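# Rest cable runway's far end on the landing board

## Task

Put the far end of the cable runway down on the landing board so that it sits between the board's two lugs with its tip on the blue band. At the end, the landing board must be supported across its whole width by both trestles, and it may stick out past the trestle at its blue-band end only slightly.

## Robot and tools

Setup: four identical i2rt Big YAM arms, arm1 to arm4. Each has six joints, a five-finger right hand and a wrist camera (armN_cam_wrist). Two room cameras, cam_high (about x=1.08, y=-0.16, z=2.16, looking down) and cam_low (about x=1.37, y=-1.51, z=0.78, looking roughly along +y), are fixed. All images are 672x504 px.

Frame: one scene frame for everything, metres, origin on the floor, +z up. Foot (base_link) poses, each foot facing its own +x: arm1 x=-1.004 y=-0.482 z=+0.835 quat_wxyz=(+0.761, +0.006, -0.004, +0.649); arm2 x=-0.303 y=+0.514 z=+0.807 quat_wxyz=(+0.687, +0.002, +0.000, -0.727); arm3 x=+0.619 y=-0.540 z=+0.779 quat_wxyz=(+0.633, -0.002, -0.002, +0.774); arm4 x=+1.223 y=+0.504 z=+0.799 quat_wxyz=(+0.752, +0.001, +0.007, -0.659). Table tops under the arms are at z=+0.750. Reach is about 1.07 m from the joint1 axis.

Joints (absolute radians, with done tolerance): joint1_rad -2.879..2.879 ±0.045, yaw about the foot, positive counter-clockwise from above, 0 = along the foot's +x. joint2_rad 0..3.141 ±0.14, shoulder; 0 puts the upper arm back and level, larger lifts it up and forward. joint3_rad 0..3.019 ±0.09, elbow; 0 folded, larger opens. joint4_rad -1.692..1.57 ±0.055, hand pitch; positive tips fingers up. joint5_rad -1.57..1.57 ±0.03, sideways swing, positive to the arm's right. joint6_rad -2.094..2.094 ±0.035, hand roll, positive clockwise seen from behind. Joints 1, 5, 6 at 0 with a level forward hand give palm down, thumb left. Near joint6 = -1.3 the wrist camera is on top with an upright picture and the palm faces right.

Hand: the hand point is 0.045 m in front of the palm. Its +z runs along straight fingers (which extend 0.06 to 0.07 m further), +y points out of the palm, +x across the palm away from the thumb. A wrist bracket on the little-finger side sticks out up to 0.10 m and can catch things. Finger keys hand_little, hand_ring, hand_middle, hand_index, hand_thumb_bend each range -1 (curled) to +1 (straight), ±0.02. hand_thumb_turn: -1 opposite the fingers, +1 beside the palm. With the thumb turned in, the hand wraps objects 0.035 to 0.065 m thick, or a handle down to 0.025 m. hand_force_limit (-1..1) sets the stopping force, about 0 N at -1 to 10 N at +1 (15 N for thumb motors). hand_speed (-0.96..1) is near zero at -1 and full from +0.48. Both start at 0 and -0.8. For a soft grip use hand_speed -0.94 or lower. A finger motor only starts when its target changes by 0.002 or more. To grip harder, raise the limit and send a more-closed target. To release, send a more-open one.

move: keys arm1, arm2, arm3, arm4 and cameras. Each arm gets its own object; an arm left out gets nothing new but may keep pushing toward old targets. Inside an arm object: "joints" maps names to absolute targets (radians for arm joints, -1..1 for hand keys). "target" is one list of 7 numbers [x, y, z, qw, qx, qy, qz]: an absolute hand-point pose in the scene frame, metres, reached along a straight line from the current hand_target. "speed" (0.002 to 0.5 m/s, default 0.25; rotation capped at twice that in rad/s) is allowed only with target. With target, "joints" may contain only hand keys. "min_time_s" (0.1 to 8 s) sets a floor on that arm's joint-motion duration. All motions start at once. Hand paths share one end time and last 0.5 to 10 s; an action lasts at most 15 s. Each step clips the path to 100 mm and 20 degrees from the measured hand, so expect to end a centimetre or more off. Paths do not avoid obstacles or other arms. cameras: list of names, "all", or [] for none. An unknown key makes a call invalid. An out-of-range value gets it refused, and then later move, wait and finished_scene calls in the same reply are skipped.

wait: seconds 0 to 10, optional cameras. zoom_image: camera plus region [x0, y0, x1, y1] in pixels, at most 504x504, from the newest images only. show_instructions: shows the reference pages. finished_scene: scene = this scene's number; it is final.

Results: per robot you get joint_positions, hand (measured pose), hand_target, joint_status/hand_status (done, off_target, time_out, not_followed, limit_stop_at_motor_heat), on_its_own (uncommanded behaviour; "held at" is a target), hand_stopped_by (six words for little, ring, middle, index, thumb_bend, thumb_turn: moving, target, force, stalled, fault), and *_load_n fingertip loads in N (positive = pushed open). A lost grip shows as loads near 0. Joint velocities reads "within noise" when still. Torques for joints 3 and 4 wrap at ±28 N m. The "move" line reports done or the worst status per arm. "as last shown" marks arms not commanded. "pictures" gives the image order, and images may lag the state slightly. "joint command not followed" or "pose unreachable" means a safety check withheld targets. MOTOR HOT warns of heat; OVER-TEMPERATURE FAULT means the arm went limp for 30 to 60 s or more.

Cautions: the scene keeps running while you think, with the last command held. Never let two robots press hard against each other, including one hand gripping another's fingers; this ends the scene. Do not knock items off the work area or to the floor, drop things, slam, or strike fixed or heavy objects. Avoid long pushing, stretched holds or unreachable poses, since these overheat motors. Avoid fast closing and heavy or twisting loads on fingers. Loose objects may occasionally get nudged by outside pushes. The result must hold once the robots let go.

Each tool is called after "Request:" by a JSON object that holds its "fn" and its "kwargs", one argument or row to a line.

Reference images:

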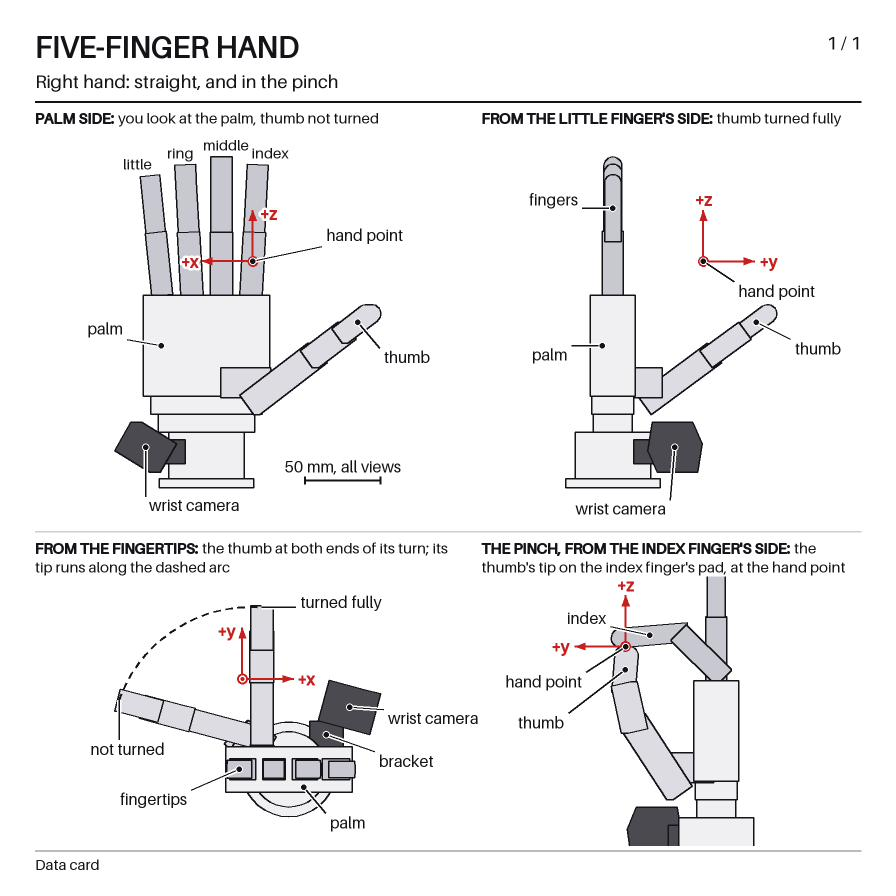

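## Session

Request:
{"fn": "move", "kwargs": {

}}

Scene clock: 0.00 s.
Joint torques (N m): no reading
Motor temperatures (°C): arm1=[26 25 22 22 19 21] | arm2=[28 22 26 21 21 20] | arm3=[20 27 21 21 22 23] | arm4=[28 23 25 21 21 21]
Heat: arm1: hottest joint1_rad 26 °C; arm2: hottest joint1_rad 28 °C; arm3: hottest joint2_rad 27 °C; arm4: hottest joint1_rad 28 °C.
Joint velocities: within noise
arm1.joint_positions: joint1_rad=-0.408 joint2_rad=+0.584 joint3_rad=+1.422 joint4_rad=-1.296 joint5_rad=+0.296 joint6_rad=-1.421 hand_little=+1.000 hand_ring=+1.000 hand_middle=+1.000 hand_index=+1.000 hand_thumb_turn=+1.000 hand_thumb_bend=+1.000 hand_force_limit=+0.000 hand_speed=-0.800
arm1.joint_status: not commanded
arm1.hand_stopped_by: target,target,target,target,target,target
arm1.little_load_n: 0.0
arm1.ring_load_n: 0.0
arm1.middle_load_n: 0.0
arm1.index_load_n: 0.0
arm1.thumb_bend_load_n: 0.0
arm1.thumb_turn_load_n: 0.0
arm1.hand: x=-0.8032 y=-0.3792 z=+1.3722 quat_wxyz=(-0.186, +0.796, +0.274, +0.507) (m; scene frame)
arm1.hand_target: x=-0.8043 y=-0.3811 z=+1.3842 quat_wxyz=(-0.193, +0.790, +0.269, +0.517) (m; scene frame)
arm1.hand_status: not commanded
arm2.joint_positions: joint1_rad=-0.314 joint2_rad=+0.617 joint3_rad=+1.419 joint4_rad=-1.524 joint5_rad=-0.099 joint6_rad=-0.983 hand_little=+1.000 hand_ring=+1.000 hand_middle=+1.000 hand_index=+1.000 hand_thumb_turn=+1.000 hand_thumb_bend=+1.000 hand_force_limit=+0.000 hand_speed=-0.800
arm2.joint_status: not commanded
arm2.hand_stopped_by: target,target,target,target,target,target
arm2.little_load_n: -0.5
arm2.ring_load_n: 0.0
arm2.middle_load_n: 0.0
arm2.index_load_n: 0.0
arm2.thumb_bend_load_n: 0.0
arm2.thumb_turn_load_n: 0.0
arm2.hand: x=-0.3835 y=+0.3480 z=+1.2624 quat_wxyz=(+0.221, +0.294, -0.863, +0.348) (m; scene frame)
arm2.hand_target: x=-0.3834 y=+0.3484 z=+1.2717 quat_wxyz=(+0.228, +0.293, -0.858, +0.356) (m; scene frame)
arm2.hand_status: not commanded
arm3.joint_positions: joint1_rad=+0.072 joint2_rad=+0.519 joint3_rad=+1.320 joint4_rad=-1.252 joint5_rad=+0.291 joint6_rad=-1.074 hand_little=+1.000 hand_ring=+1.000 hand_middle=+1.000 hand_index=+1.000 hand_thumb_turn=+1.000 hand_thumb_bend=+1.000 hand_force_limit=+0.000 hand_speed=-0.800
arm3.joint_status: not commanded
arm3.hand_stopped_by: target,target,target,target,target,target
arm3.little_load_n: 0.0
arm3.ring_load_n: 0.0
arm3.middle_load_n: 0.0
arm3.index_load_n: 0.0
arm3.thumb_bend_load_n: 0.0
arm3.thumb_turn_load_n: 0.0
arm3.hand: x=+0.6539 y=-0.3306 z=+1.2723 quat_wxyz=(-0.435, +0.703, +0.463, +0.321) (m; scene frame)
arm3.hand_target: x=+0.6543 y=-0.3321 z=+1.2841 quat_wxyz=(-0.446, +0.698, +0.457, +0.324) (m; scene frame)
arm3.hand_status: not commanded
arm4.joint_positions: joint1_rad=-0.116 joint2_rad=+0.641 joint3_rad=+1.456 joint4_rad=-1.454 joint5_rad=+0.268 joint6_rad=-1.399 hand_little=+1.000 hand_ring=+1.000 hand_middle=+1.000 hand_index=+1.000 hand_thumb_turn=+1.000 hand_thumb_bend=+1.000 hand_force_limit=+0.000 hand_speed=-0.800
arm4.joint_status: not commanded
arm4.hand_stopped_by: target,target,target,target,target,target
arm4.little_load_n: 0.0
arm4.ring_load_n: 0.0
arm4.middle_load_n: 0.0
arm4.index_load_n: 0.0
arm4.thumb_bend_load_n: 0.0
arm4.thumb_turn_load_n: 0.0
arm4.hand: x=+1.1265 y=+0.3025 z=+1.3072 quat_wxyz=(+0.376, +0.533, -0.712, +0.260) (m; scene frame)
arm4.hand_target: x=+1.1266 y=+0.3036 z=+1.3163 quat_wxyz=(+0.382, +0.528, -0.709, +0.269) (m; scene frame)
arm4.hand_status: not commanded
pictures: arm1_cam_wrist, arm2_cam_wrist, arm3_cam_wrist, arm4_cam_wrist, cam_high, cam_low

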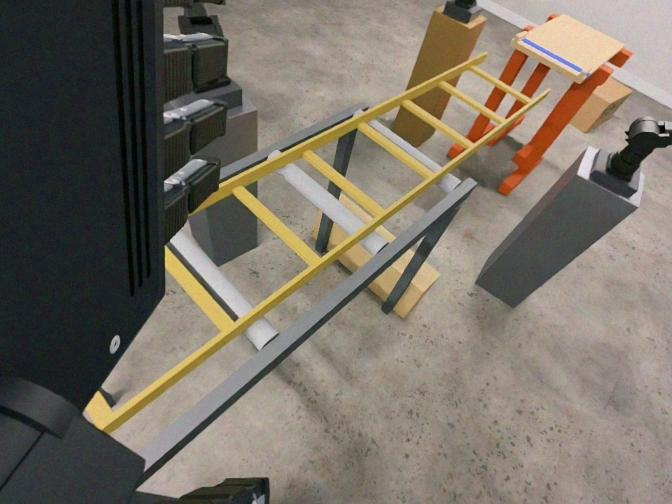

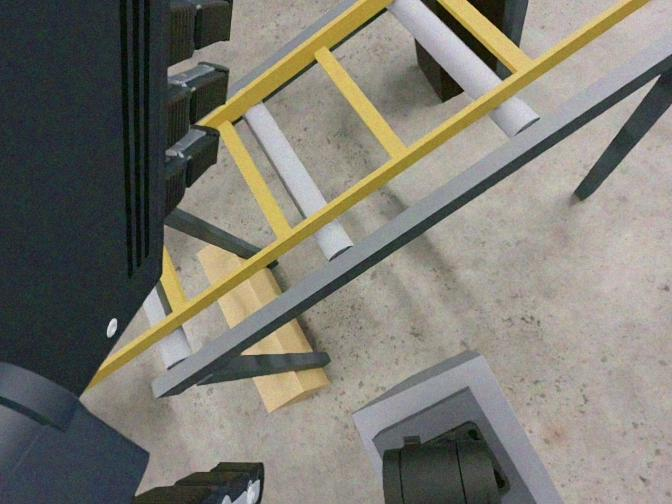

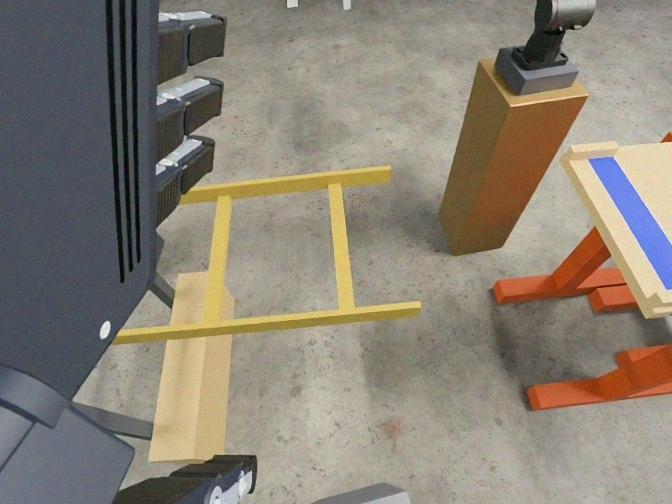

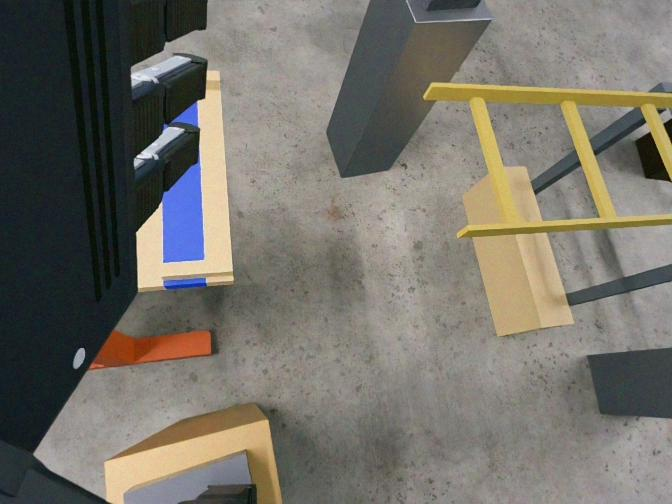

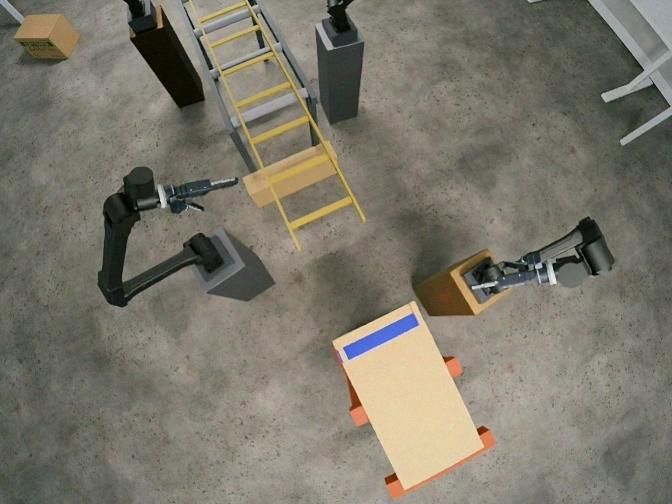

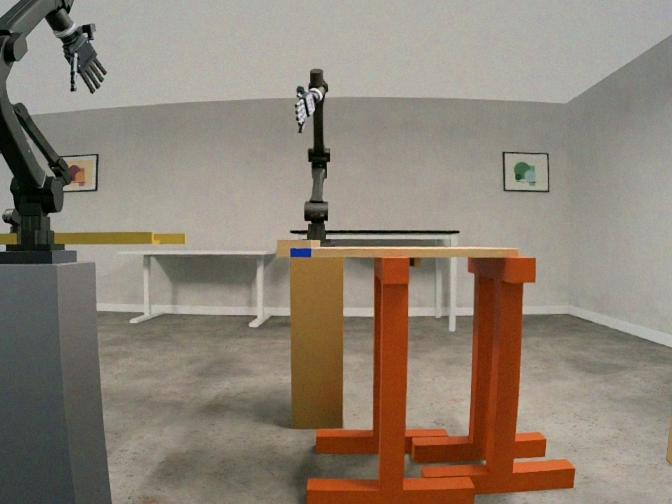

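Request:
{"fn": "zoom_image", "kwargs": {
  "camera": "cam_high",
  "region": [300, 270, 540, 504]
}}

Request:
{"fn": "zoom_image", "kwargs": {
  "camera": "cam_high",
  "region": [160, 0, 400, 270]
}}

Request:
{"fn": "zoom_image", "kwargs": {
  "camera": "cam_low",
  "region": [240, 190, 600, 504]
}}

Request:
{"fn": "zoom_image", "kwargs": {
  "camera": "arm3_cam_wrist",
  "region": [400, 100, 672, 430]
}}

Request:
{"fn": "zoom_image", "kwargs": {
  "camera": "arm1_cam_wrist",
  "region": [350, 0, 672, 240]
}}

Scaled by 2.100 from the camera's 672x504 image, which has a finer 960x720 frame.

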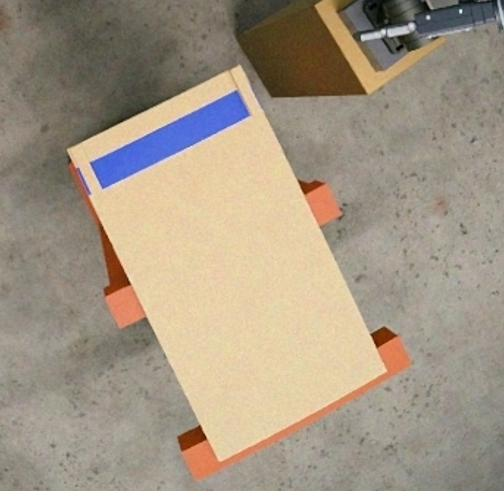

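Scaled by 1.867 from the camera's 672x504 image, which has a finer 960x720 frame.

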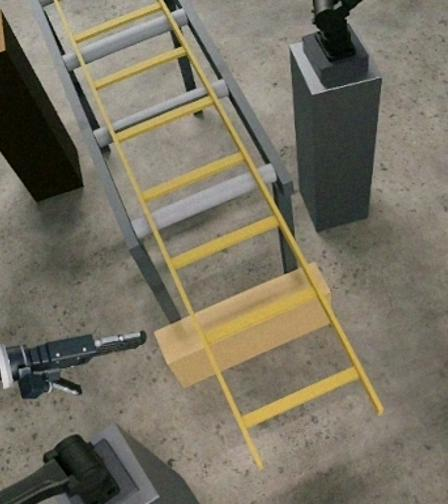

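Scaled by 1.400 from the camera's 672x504 image, which has a finer 960x720 frame.

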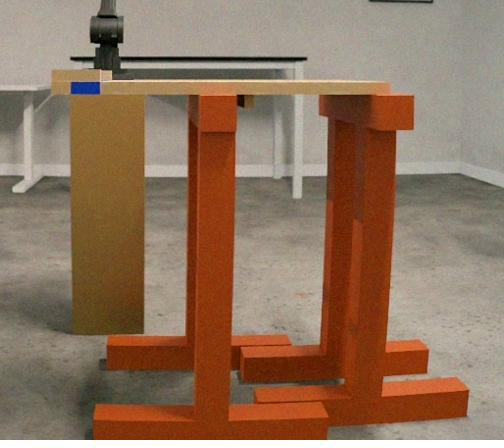

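Scaled by 1.527 from the camera's 672x504 image, which has a finer 960x720 frame.

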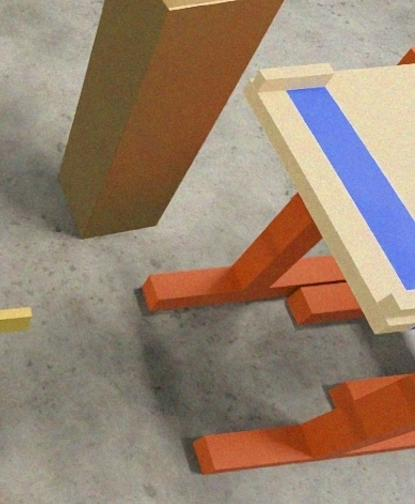

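Scaled by 1.565 from the camera's 672x504 image, which has a finer 960x720 frame.

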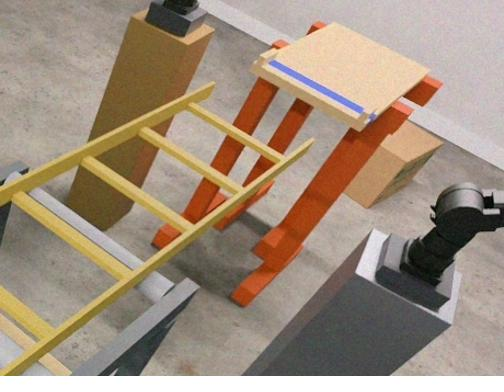

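Request:
{"fn": "move", "kwargs": {
  "arm4": {"target": [1.03, -0.048, 0.92, 0.2706, 0.6533, -0.6533, 0.2706], "speed": 0.35},
  "cameras": ["arm4_cam_wrist", "arm3_cam_wrist", "cam_high", "cam_low"]
}}

Scene clock: 222.70 s.
Joint torques (N m): arm1=[0.09 3.72 8.75 1.92 0.05 -0.04] | arm2=[0.73 1.32 9.58 2.32 -0.1 -0.04] | arm3=[0.67 3.19 7.6 1.5 0.14 -0.07] | arm4=[-1.85 -15.56 13.22 2.88 -0.19 -0.12]
Motor temperatures (°C): arm1=[25 24 26 21 19 21] | arm2=[27 22 32 20 21 20] | arm3=[20 26 25 21 22 22] | arm4=[28 23 31 21 21 21]
Heat: arm1: hottest joint3_rad 26 °C; arm2: hottest joint3_rad 32 °C; arm3: hottest joint2_rad 26 °C; arm4: hottest joint3_rad 31 °C.
move: arm4 off_target
Joint velocities: within noise
arm1, arm2, arm3: as last shown
arm3.little_load_n: -0.5
arm4.joint_positions: joint1_rad=-0.421 joint2_rad=+1.509 joint3_rad=+0.969 joint4_rad=-0.340 joint5_rad=-0.216 joint6_rad=-1.770 hand_little=+1.000 hand_ring=+1.000 hand_middle=+1.000 hand_index=+1.000 hand_thumb_turn=+1.000 hand_thumb_bend=+1.000 hand_force_limit=+0.000 hand_speed=-0.800
arm4.joint_status: not commanded
arm4.hand_stopped_by: target,target,target,target,target,target
arm4.little_load_n: 0.0
arm4.ring_load_n: -0.5
arm4.middle_load_n: 0.0
arm4.index_load_n: 0.0
arm4.thumb_bend_load_n: 0.0
arm4.thumb_turn_load_n: 0.0
arm4.hand: x=+1.0434 y=-0.0239 z=+0.8859 quat_wxyz=(+0.236, +0.660, -0.666, +0.254) (m; scene frame)
arm4.hand_target: x=+1.0306 y=-0.0458 z=+0.9210 quat_wxyz=(+0.271, +0.653, -0.653, +0.270) (m; scene frame)
arm4.hand_status: off_target (0.044 m and 4.7 deg from the pose sent, 0.531 m and 19.6 deg at the start)
pictures: arm3_cam_wrist, arm4_cam_wrist, cam_high, cam_low
camera_calibration:
arm4_cam_wrist: T_world_to_cam=[[-0.975314, -0.17612, 0.13321, 0.89743], [-0.193173, 0.972747, -0.128247, 0.338584], [-0.106993, -0.150814, -0.982755, 1.09164], [0, 0, 0, 1]] pos_world=[1.05748, -0.00666714, 0.99669]

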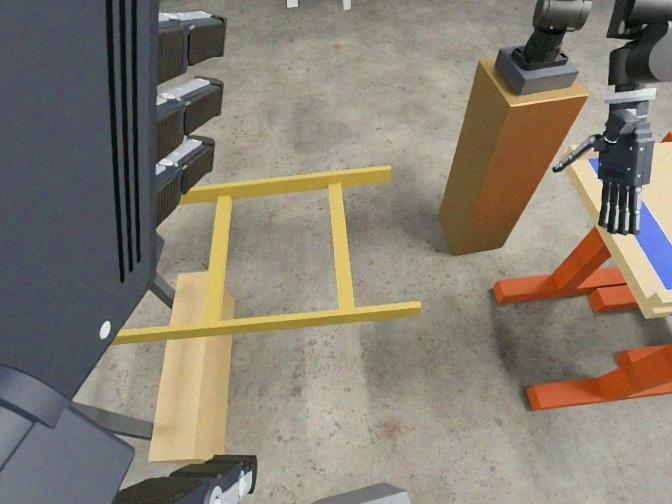

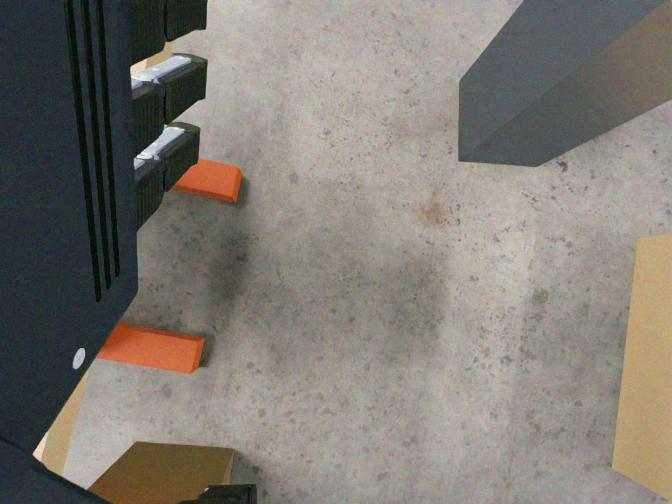

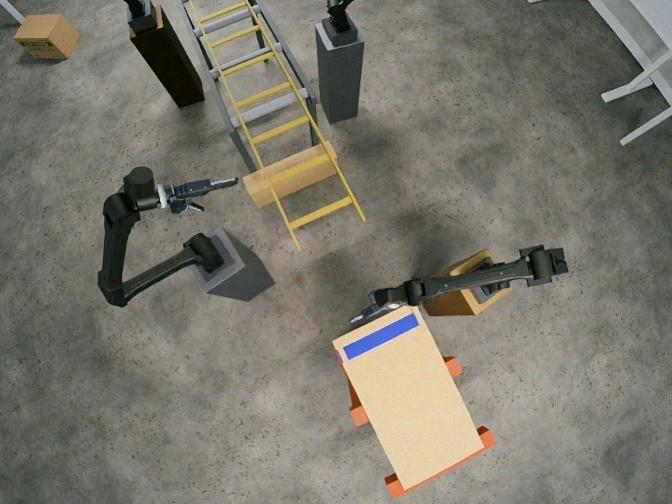

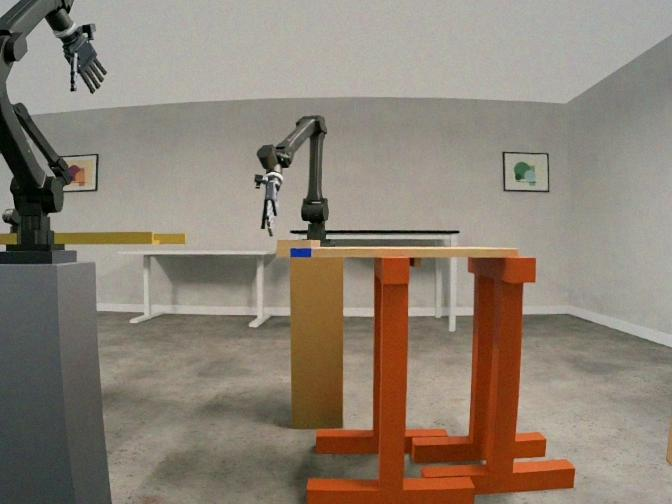

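Request:
{"fn": "move", "kwargs": {
  "arm4": {"target": [1.02, -0.07, 0.735, 0.30, 0.640, -0.640, 0.30], "speed": 0.25},
  "cameras": ["arm4_cam_wrist", "cam_high", "cam_low"]
}}

Scene clock: 229.87 s.
Joint torques (N m): arm1=[0.03 2.9 8.69 1.91 0.06 -0.04] | arm2=[0.73 1.32 9.57 2.32 -0.11 -0.04] | arm3=[0.67 3.19 7.61 1.5 0.14 -0.07] | arm4=[-0.03 -17.38 5.52 3.02 -0.2 0.02]
Motor temperatures (°C): arm1=[25 24 26 21 19 21] | arm2=[27 22 32 20 21 20] | arm3=[20 26 25 21 22 22] | arm4=[28 23 31 21 21 21]
Heat: arm1: hottest joint3_rad 26 °C; arm2: hottest joint3_rad 32 °C; arm3: hottest joint2_rad 26 °C; arm4: hottest joint3_rad 31 °C.
move: arm4 done
Joint velocities: within noise
arm1, arm2, arm3: as last shown
arm2.little_load_n: 0.0
arm2.thumb_turn_load_n: -0.5
arm3.little_load_n: 0.0
arm4.joint_positions: joint1_rad=-0.432 joint2_rad=+1.922 joint3_rad=+0.887 joint4_rad=+0.302 joint5_rad=-0.243 joint6_rad=-1.770 hand_little=+1.000 hand_ring=+1.000 hand_middle=+1.000 hand_index=+1.000 hand_thumb_turn=+1.000 hand_thumb_bend=+1.000 hand_force_limit=+0.000 hand_speed=-0.800
arm4.joint_status: not commanded
arm4.hand_stopped_by: target,target,target,target,target,target
arm4.little_load_n: 0.0
arm4.ring_load_n: 0.0
arm4.middle_load_n: 0.0
arm4.index_load_n: 0.0
arm4.thumb_bend_load_n: 0.0
arm4.thumb_turn_load_n: 0.0
arm4.hand: x=+1.0271 y=-0.0683 z=+0.7294 quat_wxyz=(+0.290, +0.647, -0.640, +0.295) (m; scene frame)
arm4.hand_target: x=+1.0199 y=-0.0698 z=+0.7350 quat_wxyz=(+0.300, +0.640, -0.640, +0.300) (m; scene frame)
arm4.hand_status: done (0.009 m and 1.5 deg from the pose sent, 0.159 m and 9.8 deg at the start)
pictures: arm4_cam_wrist, cam_high, cam_low
camera_calibration:
arm4_cam_wrist: T_world_to_cam=[[-0.970012, -0.162171, 0.181046, 0.855229], [-0.206673, 0.942336, -0.263229, 0.468773], [-0.127918, -0.292752, -0.947593, 0.915629], [0, 0, 0, 1]] pos_world=[1.04359, -0.0349955, 0.836203]

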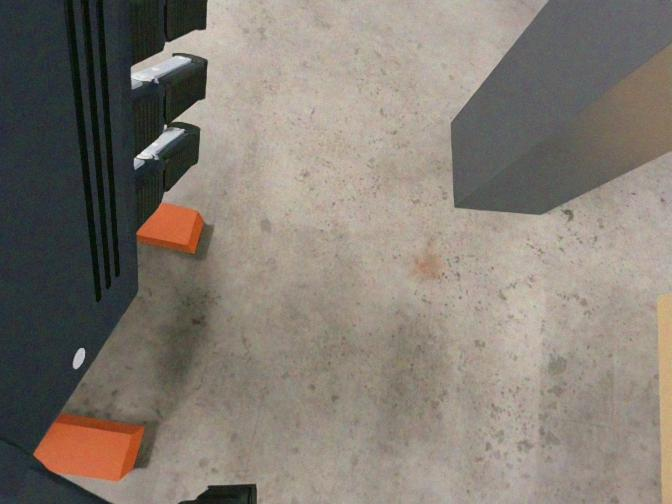

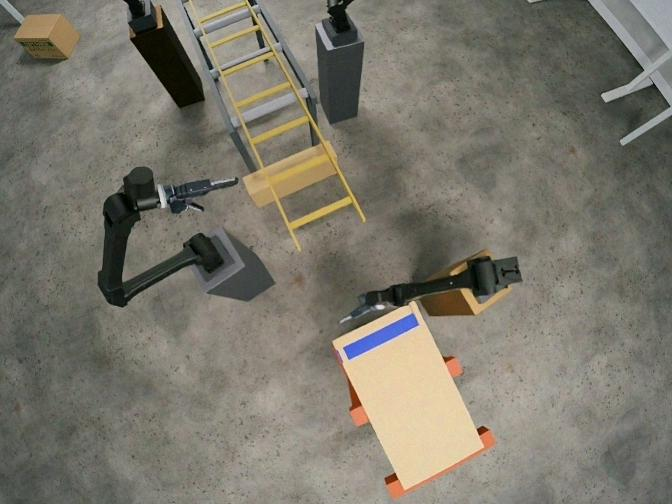

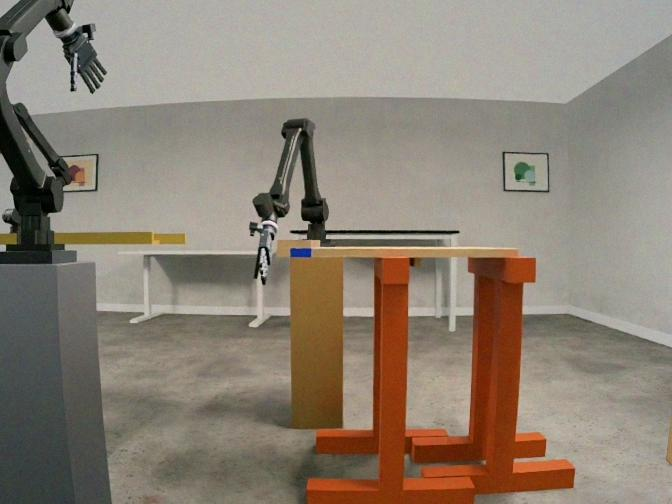

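Request:
{"fn": "move", "kwargs": {
  "arm4": {"target": [1.05, -0.06, 0.705, 0.29, 0.645, -0.645, 0.29], "speed": 0.15}
}}

Request:
{"fn": "move", "kwargs": {
  "arm4": {"target": [1.2, -0.05, 0.708, 0.2706, 0.6533, -0.6533, 0.2706], "speed": 0.12},
  "cameras": ["arm4_cam_wrist", "cam_high", "cam_low"]
}}

Scene clock: 236.70 s.
Joint torques (N m): arm1=[0.44 3.43 8.73 1.98 0.08 -0.05] | arm2=[0.79 1.32 9.58 2.32 -0.11 -0.04] | arm3=[0.67 3.19 7.6 1.5 0.14 -0.07] | arm4=[1.03 -15.85 4.82 2.92 0.04 0]
Motor temperatures (°C): arm1=[25 24 26 21 19 21] | arm2=[27 22 32 20 21 20] | arm3=[20 26 25 21 22 22] | arm4=[28 23 30 21 21 21]
Heat: arm1: hottest joint3_rad 26 °C; arm2: hottest joint3_rad 32 °C; arm3: hottest joint2_rad 26 °C; arm4: hottest joint3_rad 30 °C.
move: arm4 done
Joint velocities: within noise
arm1, arm2, arm3: as last shown
arm1.index_load_n: -0.5
arm2.ring_load_n: -0.5
arm2.thumb_turn_load_n: 0.0
arm4.joint_positions: joint1_rad=-0.388 joint2_rad=+1.950 joint3_rad=+0.857 joint4_rad=+0.361 joint5_rad=-0.198 joint6_rad=-1.742 hand_little=+1.000 hand_ring=+1.000 hand_middle=+1.000 hand_index=+1.000 hand_thumb_turn=+1.000 hand_thumb_bend=+1.000 hand_force_limit=+0.000 hand_speed=-0.800
arm4.joint_status: not commanded
arm4.hand_stopped_by: target,target,target,target,target,target
arm4.little_load_n: 0.5
arm4.ring_load_n: 0.0
arm4.middle_load_n: 0.0
arm4.index_load_n: 0.0
arm4.thumb_bend_load_n: 0.0
arm4.thumb_turn_load_n: 0.0
arm4.hand: x=+1.0469 y=-0.0621 z=+0.7122 quat_wxyz=(+0.291, +0.647, -0.643, +0.289) (m; scene frame)
arm4.hand_target: x=+1.0499 y=-0.0599 z=+0.7051 quat_wxyz=(+0.290, +0.645, -0.645, +0.290) (m; scene frame)
arm4.hand_status: done (0.008 m and 0.4 deg from the pose sent, 0.034 m and 0.9 deg at the start)
pictures: none

Scene clock: 238.60 s.
Joint torques (N m): arm1=[0.21 3.19 8.7 1.78 0.1 -0.08] | arm2=[0.79 1.32 9.58 2.33 -0.11 -0.04] | arm3=[0.62 3.19 7.61 1.48 0.14 -0.07] | arm4=[4.72 -18.02 5.12 1.57 -0.56 0.14]
Motor temperatures (°C): arm1=[25 24 26 21 19 21] | arm2=[27 22 32 20 21 20] | arm3=[20 26 25 21 22 22] | arm4=[28 23 30 21 21 21]
Heat: arm1: hottest joint3_rad 26 °C; arm2: hottest joint3_rad 32 °C; arm3: hottest joint2_rad 26 °C; arm4: hottest joint3_rad 30 °C.
move: arm4 off_target
Joint velocities: within noise
arm1, arm2, arm3: as last shown
arm1.index_load_n: 0.0
arm2.ring_load_n: 0.0
arm2.thumb_turn_load_n: -0.5
arm3.little_load_n: 0.5
arm4.joint_positions: joint1_rad=-0.107 joint2_rad=+1.927 joint3_rad=+0.810 joint4_rad=+0.337 joint5_rad=+0.068 joint6_rad=-1.523 hand_little=+1.000 hand_ring=+1.000 hand_middle=+1.000 hand_index=+1.000 hand_thumb_turn=+1.000 hand_thumb_bend=+1.000 hand_force_limit=+0.000 hand_speed=-0.800
arm4.joint_status: not commanded
arm4.hand_stopped_by: target,target,target,target,target,target
arm4.little_load_n: 0.0
arm4.ring_load_n: 0.0
arm4.middle_load_n: -0.5
arm4.index_load_n: 0.0
arm4.thumb_bend_load_n: 0.0
arm4.thumb_turn_load_n: 0.0
arm4.hand: x=+1.1634 y=-0.0453 z=+0.7030 quat_wxyz=(+0.285, +0.638, -0.669, +0.254) (m; scene frame)
arm4.hand_target: x=+1.1991 y=-0.0491 z=+0.7076 quat_wxyz=(+0.270, +0.653, -0.653, +0.270) (m; scene frame)
arm4.hand_status: off_target (0.037 m and 3.6 deg from the pose sent, 0.154 m and 3.4 deg at the start)
pictures: arm4_cam_wrist, cam_high, cam_low
camera_calibration:
arm4_cam_wrist: T_world_to_cam=[[-0.975116, -0.1067, 0.194328, 0.9951], [-0.144444, 0.970748, -0.191792, 0.347014], [-0.168179, -0.215089, -0.962004, 0.975219], [0, 0, 0, 1]] pos_world=[1.18447, -0.0209265, 0.811343]

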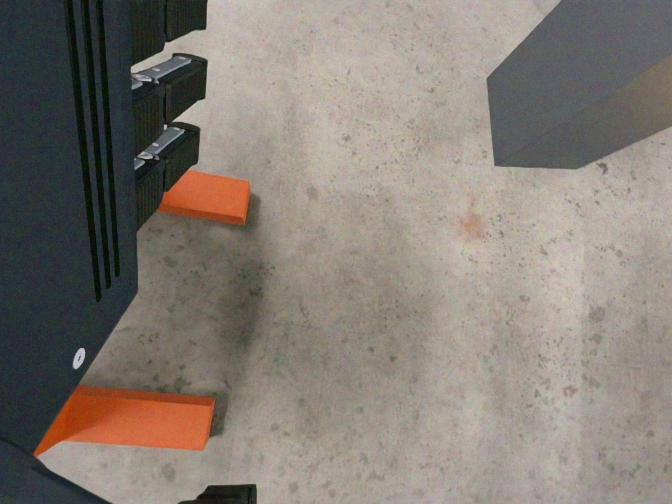

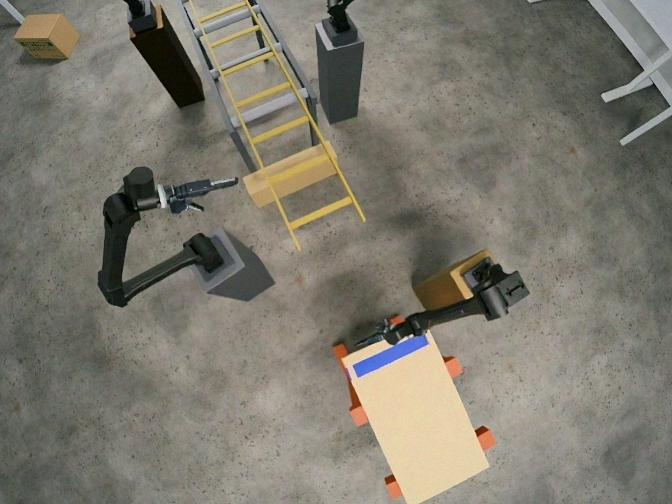

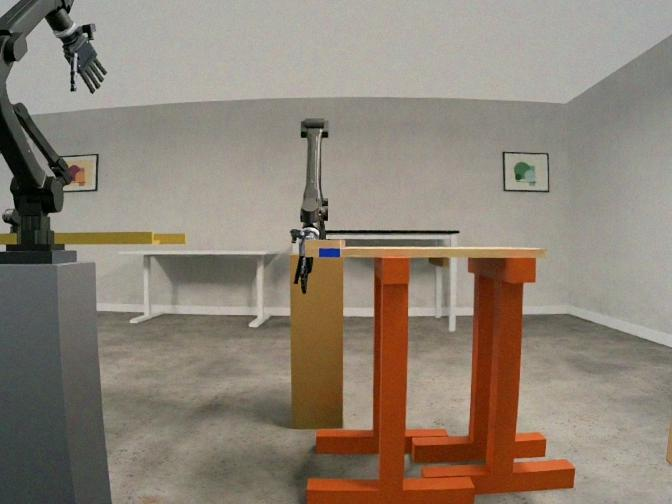

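Request:
{"fn": "move", "kwargs": {
  "arm4": {"target": [1.33, -0.05, 0.71, 0.2706, 0.6533, -0.6533, 0.2706], "speed": 0.12},
  "cameras": ["arm4_cam_wrist", "cam_high", "cam_low"]
}}

Request:
{"fn": "zoom_image", "kwargs": {
  "camera": "cam_high",
  "region": [300, 270, 540, 504]
}}

Scene clock: 248.23 s.
Joint torques (N m): arm1=[0.44 3.43 8.73 2.03 0.08 -0.08] | arm2=[0.79 1.26 9.58 2.33 -0.11 -0.04] | arm3=[0.62 3.19 7.6 1.48 0.14 -0.07] | arm4=[5.19 -15.68 10.14 1.98 -0.59 -0.22]
Motor temperatures (°C): arm1=[25 24 26 21 19 21] | arm2=[27 22 32 20 21 20] | arm3=[20 26 26 21 22 22] | arm4=[28 23 30 20 21 21]
Heat: arm1: hottest joint3_rad 26 °C; arm2: hottest joint3_rad 32 °C; arm3: hottest joint2_rad 26 °C; arm4: hottest joint3_rad 30 °C.
move: arm4 off_target
Joint velocities: within noise
arm1, arm2, arm3: as last shown
arm2.thumb_turn_load_n: 0.0
arm3.little_load_n: 0.0
arm4.joint_positions: joint1_rad=+0.169 joint2_rad=+1.922 joint3_rad=+0.841 joint4_rad=+0.237 joint5_rad=+0.273 joint6_rad=-1.290 hand_little=+1.000 hand_ring=+1.000 hand_middle=+1.000 hand_index=+1.000 hand_thumb_turn=+1.000 hand_thumb_bend=+1.000 hand_force_limit=+0.000 hand_speed=-0.800
arm4.joint_status: not commanded
arm4.hand_stopped_by: target,target,target,target,target,target
arm4.little_load_n: 0.0
arm4.ring_load_n: 0.0
arm4.middle_load_n: 0.0
arm4.index_load_n: 0.0
arm4.thumb_bend_load_n: 0.0
arm4.thumb_turn_load_n: 0.0
arm4.hand: x=+1.2821 y=-0.0266 z=+0.7028 quat_wxyz=(+0.279, +0.630, -0.683, +0.243) (m; scene frame)
arm4.hand_target: x=+1.3296 y=-0.0466 z=+0.7116 quat_wxyz=(+0.270, +0.653, -0.653, +0.271) (m; scene frame)
arm4.hand_status: off_target (0.054 m and 5.4 deg from the pose sent, 0.167 m and 3.6 deg at the start)
pictures: arm4_cam_wrist, cam_high, cam_low
camera_calibration:
arm4_cam_wrist: T_world_to_cam=[[-0.979315, -0.0808639, 0.185481, 1.12517], [-0.11266, 0.979351, -0.167866, 0.288561], [-0.168077, -0.18529, -0.968203, 1.00402], [0, 0, 0, 1]] pos_world=[1.30316, -0.00558118, 0.811841]

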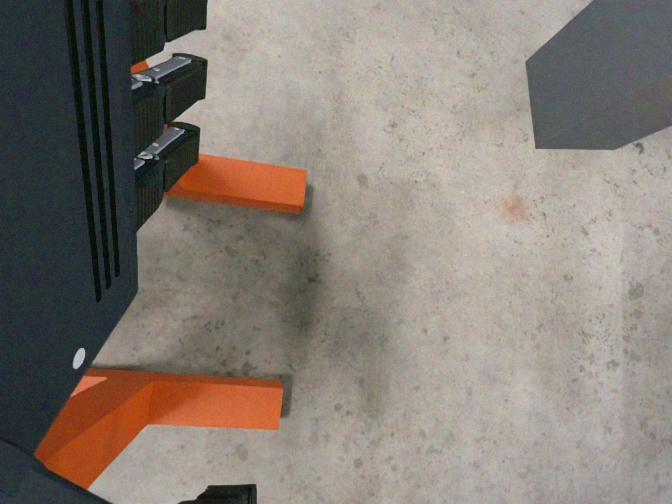

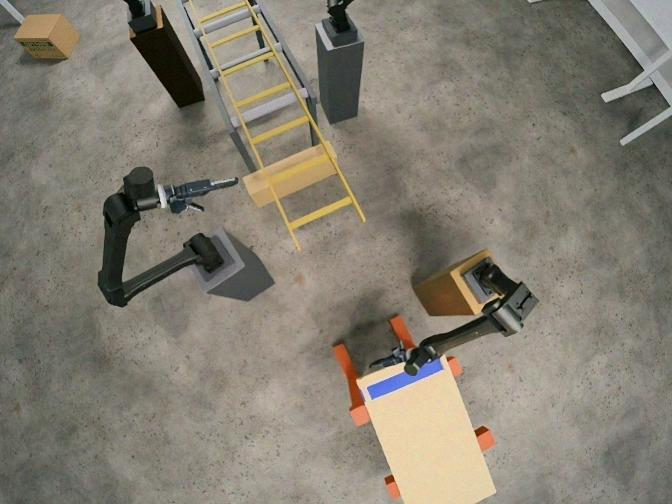

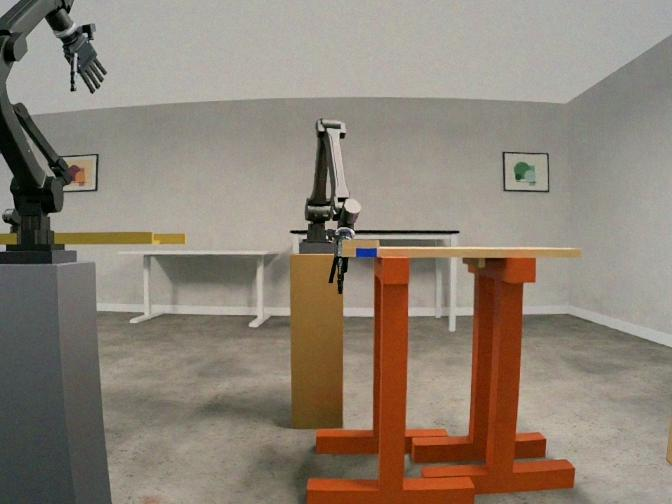

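Scaled by 2.100 from the camera's 672x504 image, which has a finer 960x720 frame.

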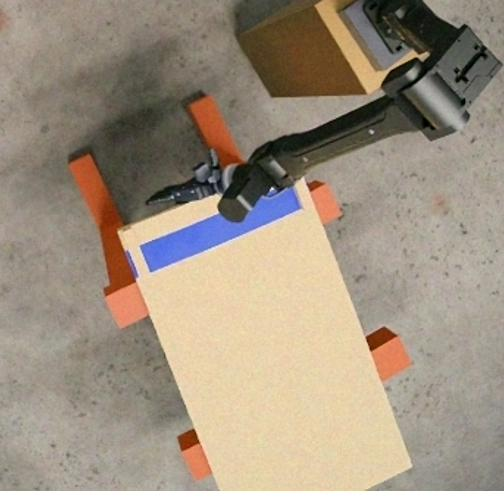

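Request:
{"fn": "move", "kwargs": {
  "arm4": {"target": [1.23, -0.1, 0.708, 0.2561, 0.6866, -0.6182, 0.2844], "speed": 0.2}
}}

Request:
{"fn": "move", "kwargs": {
  "arm4": {"target": [1.25, -0.165, 0.708, 0.2561, 0.6866, -0.6182, 0.2844], "speed": 0.15},
  "cameras": ["cam_high", "cam_low"]
}}

Request:
{"fn": "zoom_image", "kwargs": {
  "camera": "cam_high",
  "region": [300, 270, 540, 504]
}}

Scene clock: 278.37 s.
Joint torques (N m): arm1=[0.44 2.84 8.76 1.94 0.08 -0.09] | arm2=[0.79 1.32 9.58 2.32 -0.1 -0.04] | arm3=[0.67 3.19 7.61 1.5 0.15 -0.07] | arm4=[1.96 -15.79 8.36 2.59 -0.06 -0.09]
Motor temperatures (°C): arm1=[25 24 27 21 19 21] | arm2=[27 22 32 20 21 20] | arm3=[20 26 26 21 22 22] | arm4=[28 24 29 20 22 21]
Heat: arm1: hottest joint3_rad 27 °C; arm2: hottest joint3_rad 32 °C; arm3: hottest joint2_rad 26 °C; arm4: hottest joint3_rad 29 °C.
move: arm4 off_target
Joint velocities: within noise
arm1, arm2, arm3: as last shown
arm4.joint_positions: joint1_rad=-0.025 joint2_rad=+1.956 joint3_rad=+0.918 joint4_rad=+0.237 joint5_rad=+0.003 joint6_rad=-1.551 hand_little=+1.000 hand_ring=+1.000 hand_middle=+1.000 hand_index=+1.000 hand_thumb_turn=+1.000 hand_thumb_bend=+1.000 hand_force_limit=+0.000 hand_speed=-0.800
arm4.joint_status: not commanded
arm4.hand_stopped_by: target,target,target,target,target,target
arm4.little_load_n: 0.0
arm4.ring_load_n: 0.0
arm4.middle_load_n: 0.0
arm4.index_load_n: 0.0
arm4.thumb_bend_load_n: 0.0
arm4.thumb_turn_load_n: 0.0
arm4.hand: x=+1.2239 y=-0.0828 z=+0.7053 quat_wxyz=(+0.248, +0.685, -0.628, +0.275) (m; scene frame)
arm4.hand_target: x=+1.2300 y=-0.0994 z=+0.7085 quat_wxyz=(+0.256, +0.687, -0.618, +0.284) (m; scene frame)
arm4.hand_status: off_target (0.018 m and 1.8 deg from the pose sent, 0.090 m and 11.3 deg at the start)
pictures: none

Scene clock: 279.43 s.
Joint torques (N m): arm1=[0.85 3.08 8.76 1.85 0.07 -0.05] | arm2=[0.79 1.32 9.58 2.3 -0.11 -0.04] | arm3=[0.67 3.19 7.6 1.51 0.14 -0.07] | arm4=[1.61 -18.32 9.52 1.7 0.08 0.02]
Motor temperatures (°C): arm1=[25 24 27 21 19 21] | arm2=[27 22 32 20 21 20] | arm3=[20 26 26 21 22 22] | arm4=[28 24 30 20 22 21]
Heat: arm1: hottest joint3_rad 27 °C; arm2: hottest joint3_rad 32 °C; arm3: hottest joint2_rad 26 °C; arm4: hottest joint3_rad 30 °C.
move: arm4 off_target
Joint velocities: within noise
arm1, arm2, arm3: as last shown
arm4.joint_positions: joint1_rad=-0.004 joint2_rad=+2.057 joint3_rad=+1.132 joint4_rad=+0.153 joint5_rad=+0.014 joint6_rad=-1.551 hand_little=+1.000 hand_ring=+1.000 hand_middle=+1.000 hand_index=+1.000 hand_thumb_turn=+1.000 hand_thumb_bend=+1.000 hand_force_limit=+0.000 hand_speed=-0.800
arm4.joint_status: not commanded
arm4.hand_stopped_by: target,target,target,target,target,target
arm4.little_load_n: 0.0
arm4.ring_load_n: 0.0
arm4.middle_load_n: 0.0
arm4.index_load_n: 0.0
arm4.thumb_bend_load_n: 0.0
arm4.thumb_turn_load_n: 0.0
arm4.hand: x=+1.2434 y=-0.1552 z=+0.7107 quat_wxyz=(+0.257, +0.686, -0.618, +0.284) (m; scene frame)
arm4.hand_target: x=+1.2502 y=-0.1646 z=+0.7081 quat_wxyz=(+0.256, +0.687, -0.618, +0.285) (m; scene frame)
arm4.hand_status: off_target (0.012 m and 0.2 deg from the pose sent, 0.086 m and 1.8 deg at the start)
pictures: cam_high, cam_low

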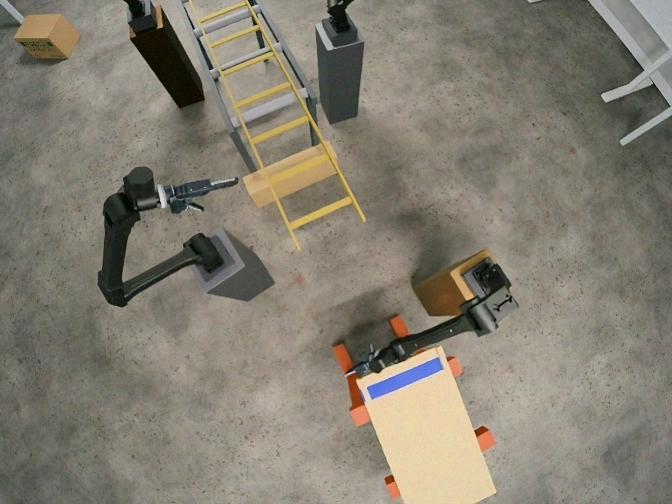

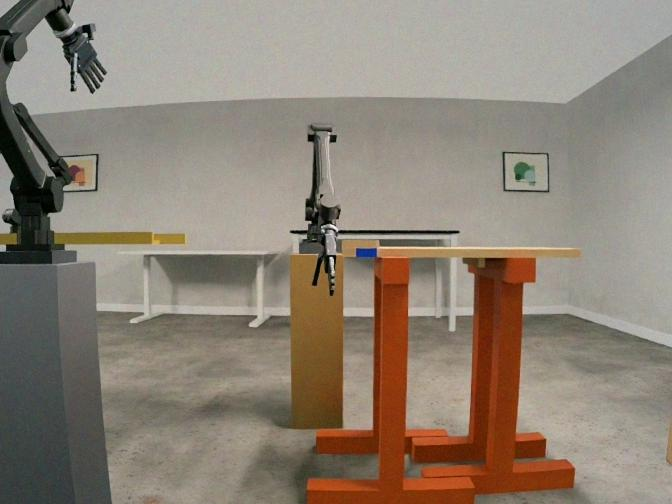

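Scaled by 2.100 from the camera's 672x504 image, which has a finer 960x720 frame.

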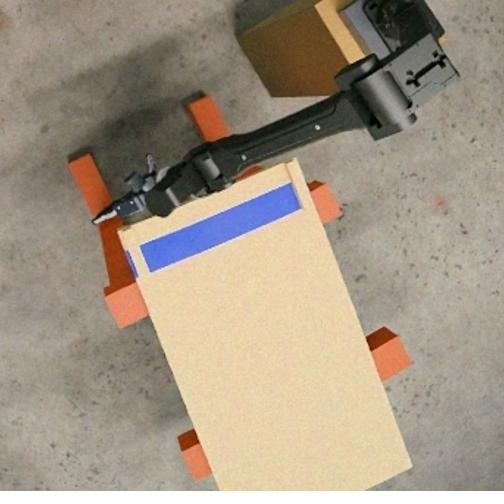

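Request:
{"fn": "move", "kwargs": {
  "arm4": {"target": [1.345, -0.165, 0.712, 0.2561, 0.6866, -0.6182, 0.2844], "speed": 0.12},
  "cameras": ["cam_high", "cam_low"]
}}

Request:
{"fn": "zoom_image", "kwargs": {
  "camera": "cam_high",
  "region": [300, 270, 540, 504]
}}

Scene clock: 287.53 s.
Joint torques (N m): arm1=[0.56 2.96 8.87 1.83 0.08 -0.09] | arm2=[0.79 1.32 9.58 2.32 -0.11 -0.04] | arm3=[0.67 3.19 7.6 1.48 0.14 -0.07] | arm4=[6.12 -19.9 11.04 1.61 -1.05 -0.26]
Motor temperatures (°C): arm1=[25 24 27 21 19 21] | arm2=[27 22 32 20 21 20] | arm3=[20 26 26 21 22 22] | arm4=[28 24 30 20 22 21]
Heat: arm1: hottest joint3_rad 27 °C; arm2: hottest joint3_rad 32 °C; arm3: hottest joint2_rad 26 °C; arm4: hottest joint3_rad 30 °C.
move: arm4 off_target
Joint velocities: within noise
arm1.joint_positions: joint1_rad=-0.408 joint2_rad=+0.584 joint3_rad=+1.422 joint4_rad=-1.296 joint5_rad=+0.296 joint6_rad=-1.421 hand_little=+1.000 hand_ring=+1.000 hand_middle=+1.000 hand_index=+1.000 hand_thumb_turn=+1.000 hand_thumb_bend=+1.000 hand_force_limit=+0.000 hand_speed=-0.800
arm1.joint_status: not commanded
arm1.hand_stopped_by: target,target,target,target,target,target
arm1.little_load_n: 0.0
arm1.ring_load_n: 0.0
arm1.middle_load_n: 0.0
arm1.index_load_n: 0.0
arm1.thumb_bend_load_n: 0.0
arm1.thumb_turn_load_n: -0.5
arm1.hand: x=-0.8032 y=-0.3792 z=+1.3722 quat_wxyz=(-0.186, +0.796, +0.274, +0.507) (m; scene frame)
arm1.hand_target: x=-0.8043 y=-0.3811 z=+1.3842 quat_wxyz=(-0.193, +0.790, +0.269, +0.517) (m; scene frame)
arm1.hand_status: not commanded
arm2.joint_positions: joint1_rad=-0.314 joint2_rad=+0.617 joint3_rad=+1.419 joint4_rad=-1.524 joint5_rad=-0.099 joint6_rad=-0.983 hand_little=+1.000 hand_ring=+1.000 hand_middle=+1.000 hand_index=+1.000 hand_thumb_turn=+1.000 hand_thumb_bend=+1.000 hand_force_limit=+0.000 hand_speed=-0.800
arm2.joint_status: not commanded
arm2.hand_stopped_by: target,target,target,target,target,target
arm2.little_load_n: 0.0
arm2.ring_load_n: 0.0
arm2.middle_load_n: -0.5
arm2.index_load_n: 0.0
arm2.thumb_bend_load_n: 0.0
arm2.thumb_turn_load_n: 0.0
arm2.hand: x=-0.3835 y=+0.3480 z=+1.2624 quat_wxyz=(+0.221, +0.294, -0.863, +0.348) (m; scene frame)
arm2.hand_target: x=-0.3834 y=+0.3484 z=+1.2717 quat_wxyz=(+0.228, +0.293, -0.858, +0.356) (m; scene frame)
arm2.hand_status: not commanded
arm3.joint_positions: joint1_rad=+0.072 joint2_rad=+0.519 joint3_rad=+1.320 joint4_rad=-1.252 joint5_rad=+0.291 joint6_rad=-1.074 hand_little=+1.000 hand_ring=+1.000 hand_middle=+1.000 hand_index=+1.000 hand_thumb_turn=+1.000 hand_thumb_bend=+1.000 hand_force_limit=+0.000 hand_speed=-0.800
arm3.joint_status: not commanded
arm3.hand_stopped_by: target,target,target,target,target,target
arm3.little_load_n: 0.0
arm3.ring_load_n: 0.0
arm3.middle_load_n: 0.0
arm3.index_load_n: 0.0
arm3.thumb_bend_load_n: 0.0
arm3.thumb_turn_load_n: 0.0
arm3.hand: x=+0.6539 y=-0.3306 z=+1.2723 quat_wxyz=(-0.435, +0.703, +0.463, +0.321) (m; scene frame)
arm3.hand_target: x=+0.6543 y=-0.3321 z=+1.2841 quat_wxyz=(-0.446, +0.698, +0.457, +0.324) (m; scene frame)
arm3.hand_status: not commanded
arm4.joint_positions: joint1_rad=+0.086 joint2_rad=+2.070 joint3_rad=+1.169 joint4_rad=+0.100 joint5_rad=+0.164 joint6_rad=-1.405 hand_little=+1.000 hand_ring=+1.000 hand_middle=+1.000 hand_index=+1.000 hand_thumb_turn=+1.000 hand_thumb_bend=+1.000 hand_force_limit=+0.000 hand_speed=-0.800
arm4.joint_status: not commanded
arm4.hand_stopped_by: target,target,target,target,target,target
arm4.little_load_n: 0.0
arm4.ring_load_n: 0.0
arm4.middle_load_n: 0.0
arm4.index_load_n: 0.0
arm4.thumb_bend_load_n: 0.0
arm4.thumb_turn_load_n: 0.0
arm4.hand: x=+1.2787 y=-0.1478 z=+0.7105 quat_wxyz=(+0.272, +0.651, -0.659, +0.262) (m; scene frame)
arm4.hand_target: x=+1.3438 y=-0.1598 z=+0.7138 quat_wxyz=(+0.256, +0.686, -0.618, +0.285) (m; scene frame)
arm4.hand_status: off_target (0.069 m and 7.0 deg from the pose sent, 0.102 m and 0.2 deg at the start)
pictures: cam_high, cam_low

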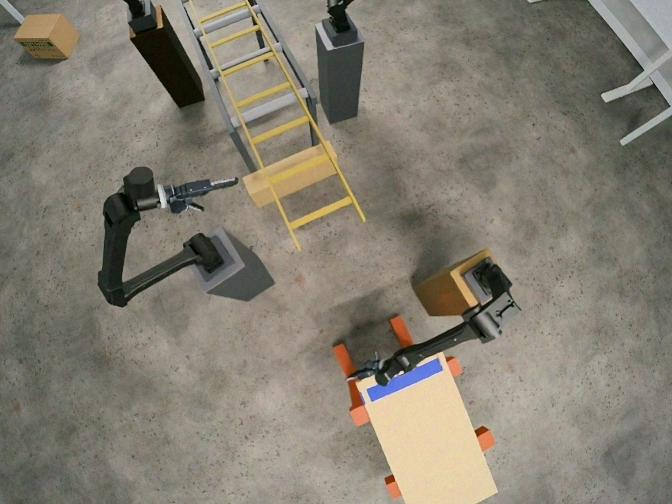

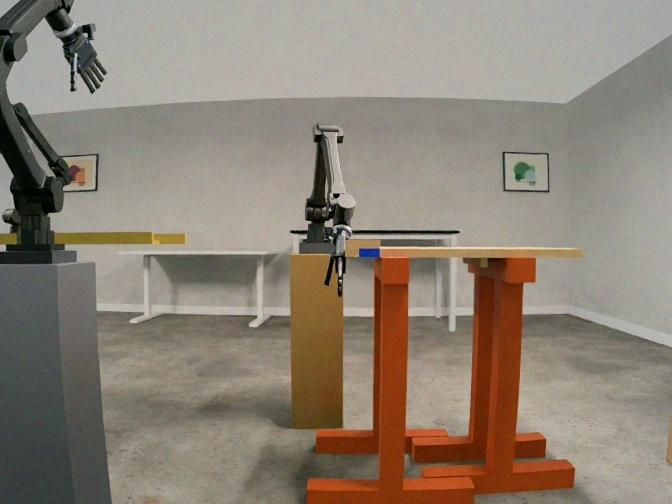

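Scaled by 2.100 from the camera's 672x504 image, which has a finer 960x720 frame.

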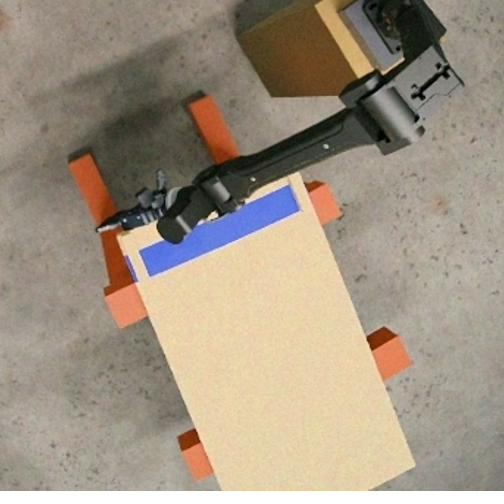

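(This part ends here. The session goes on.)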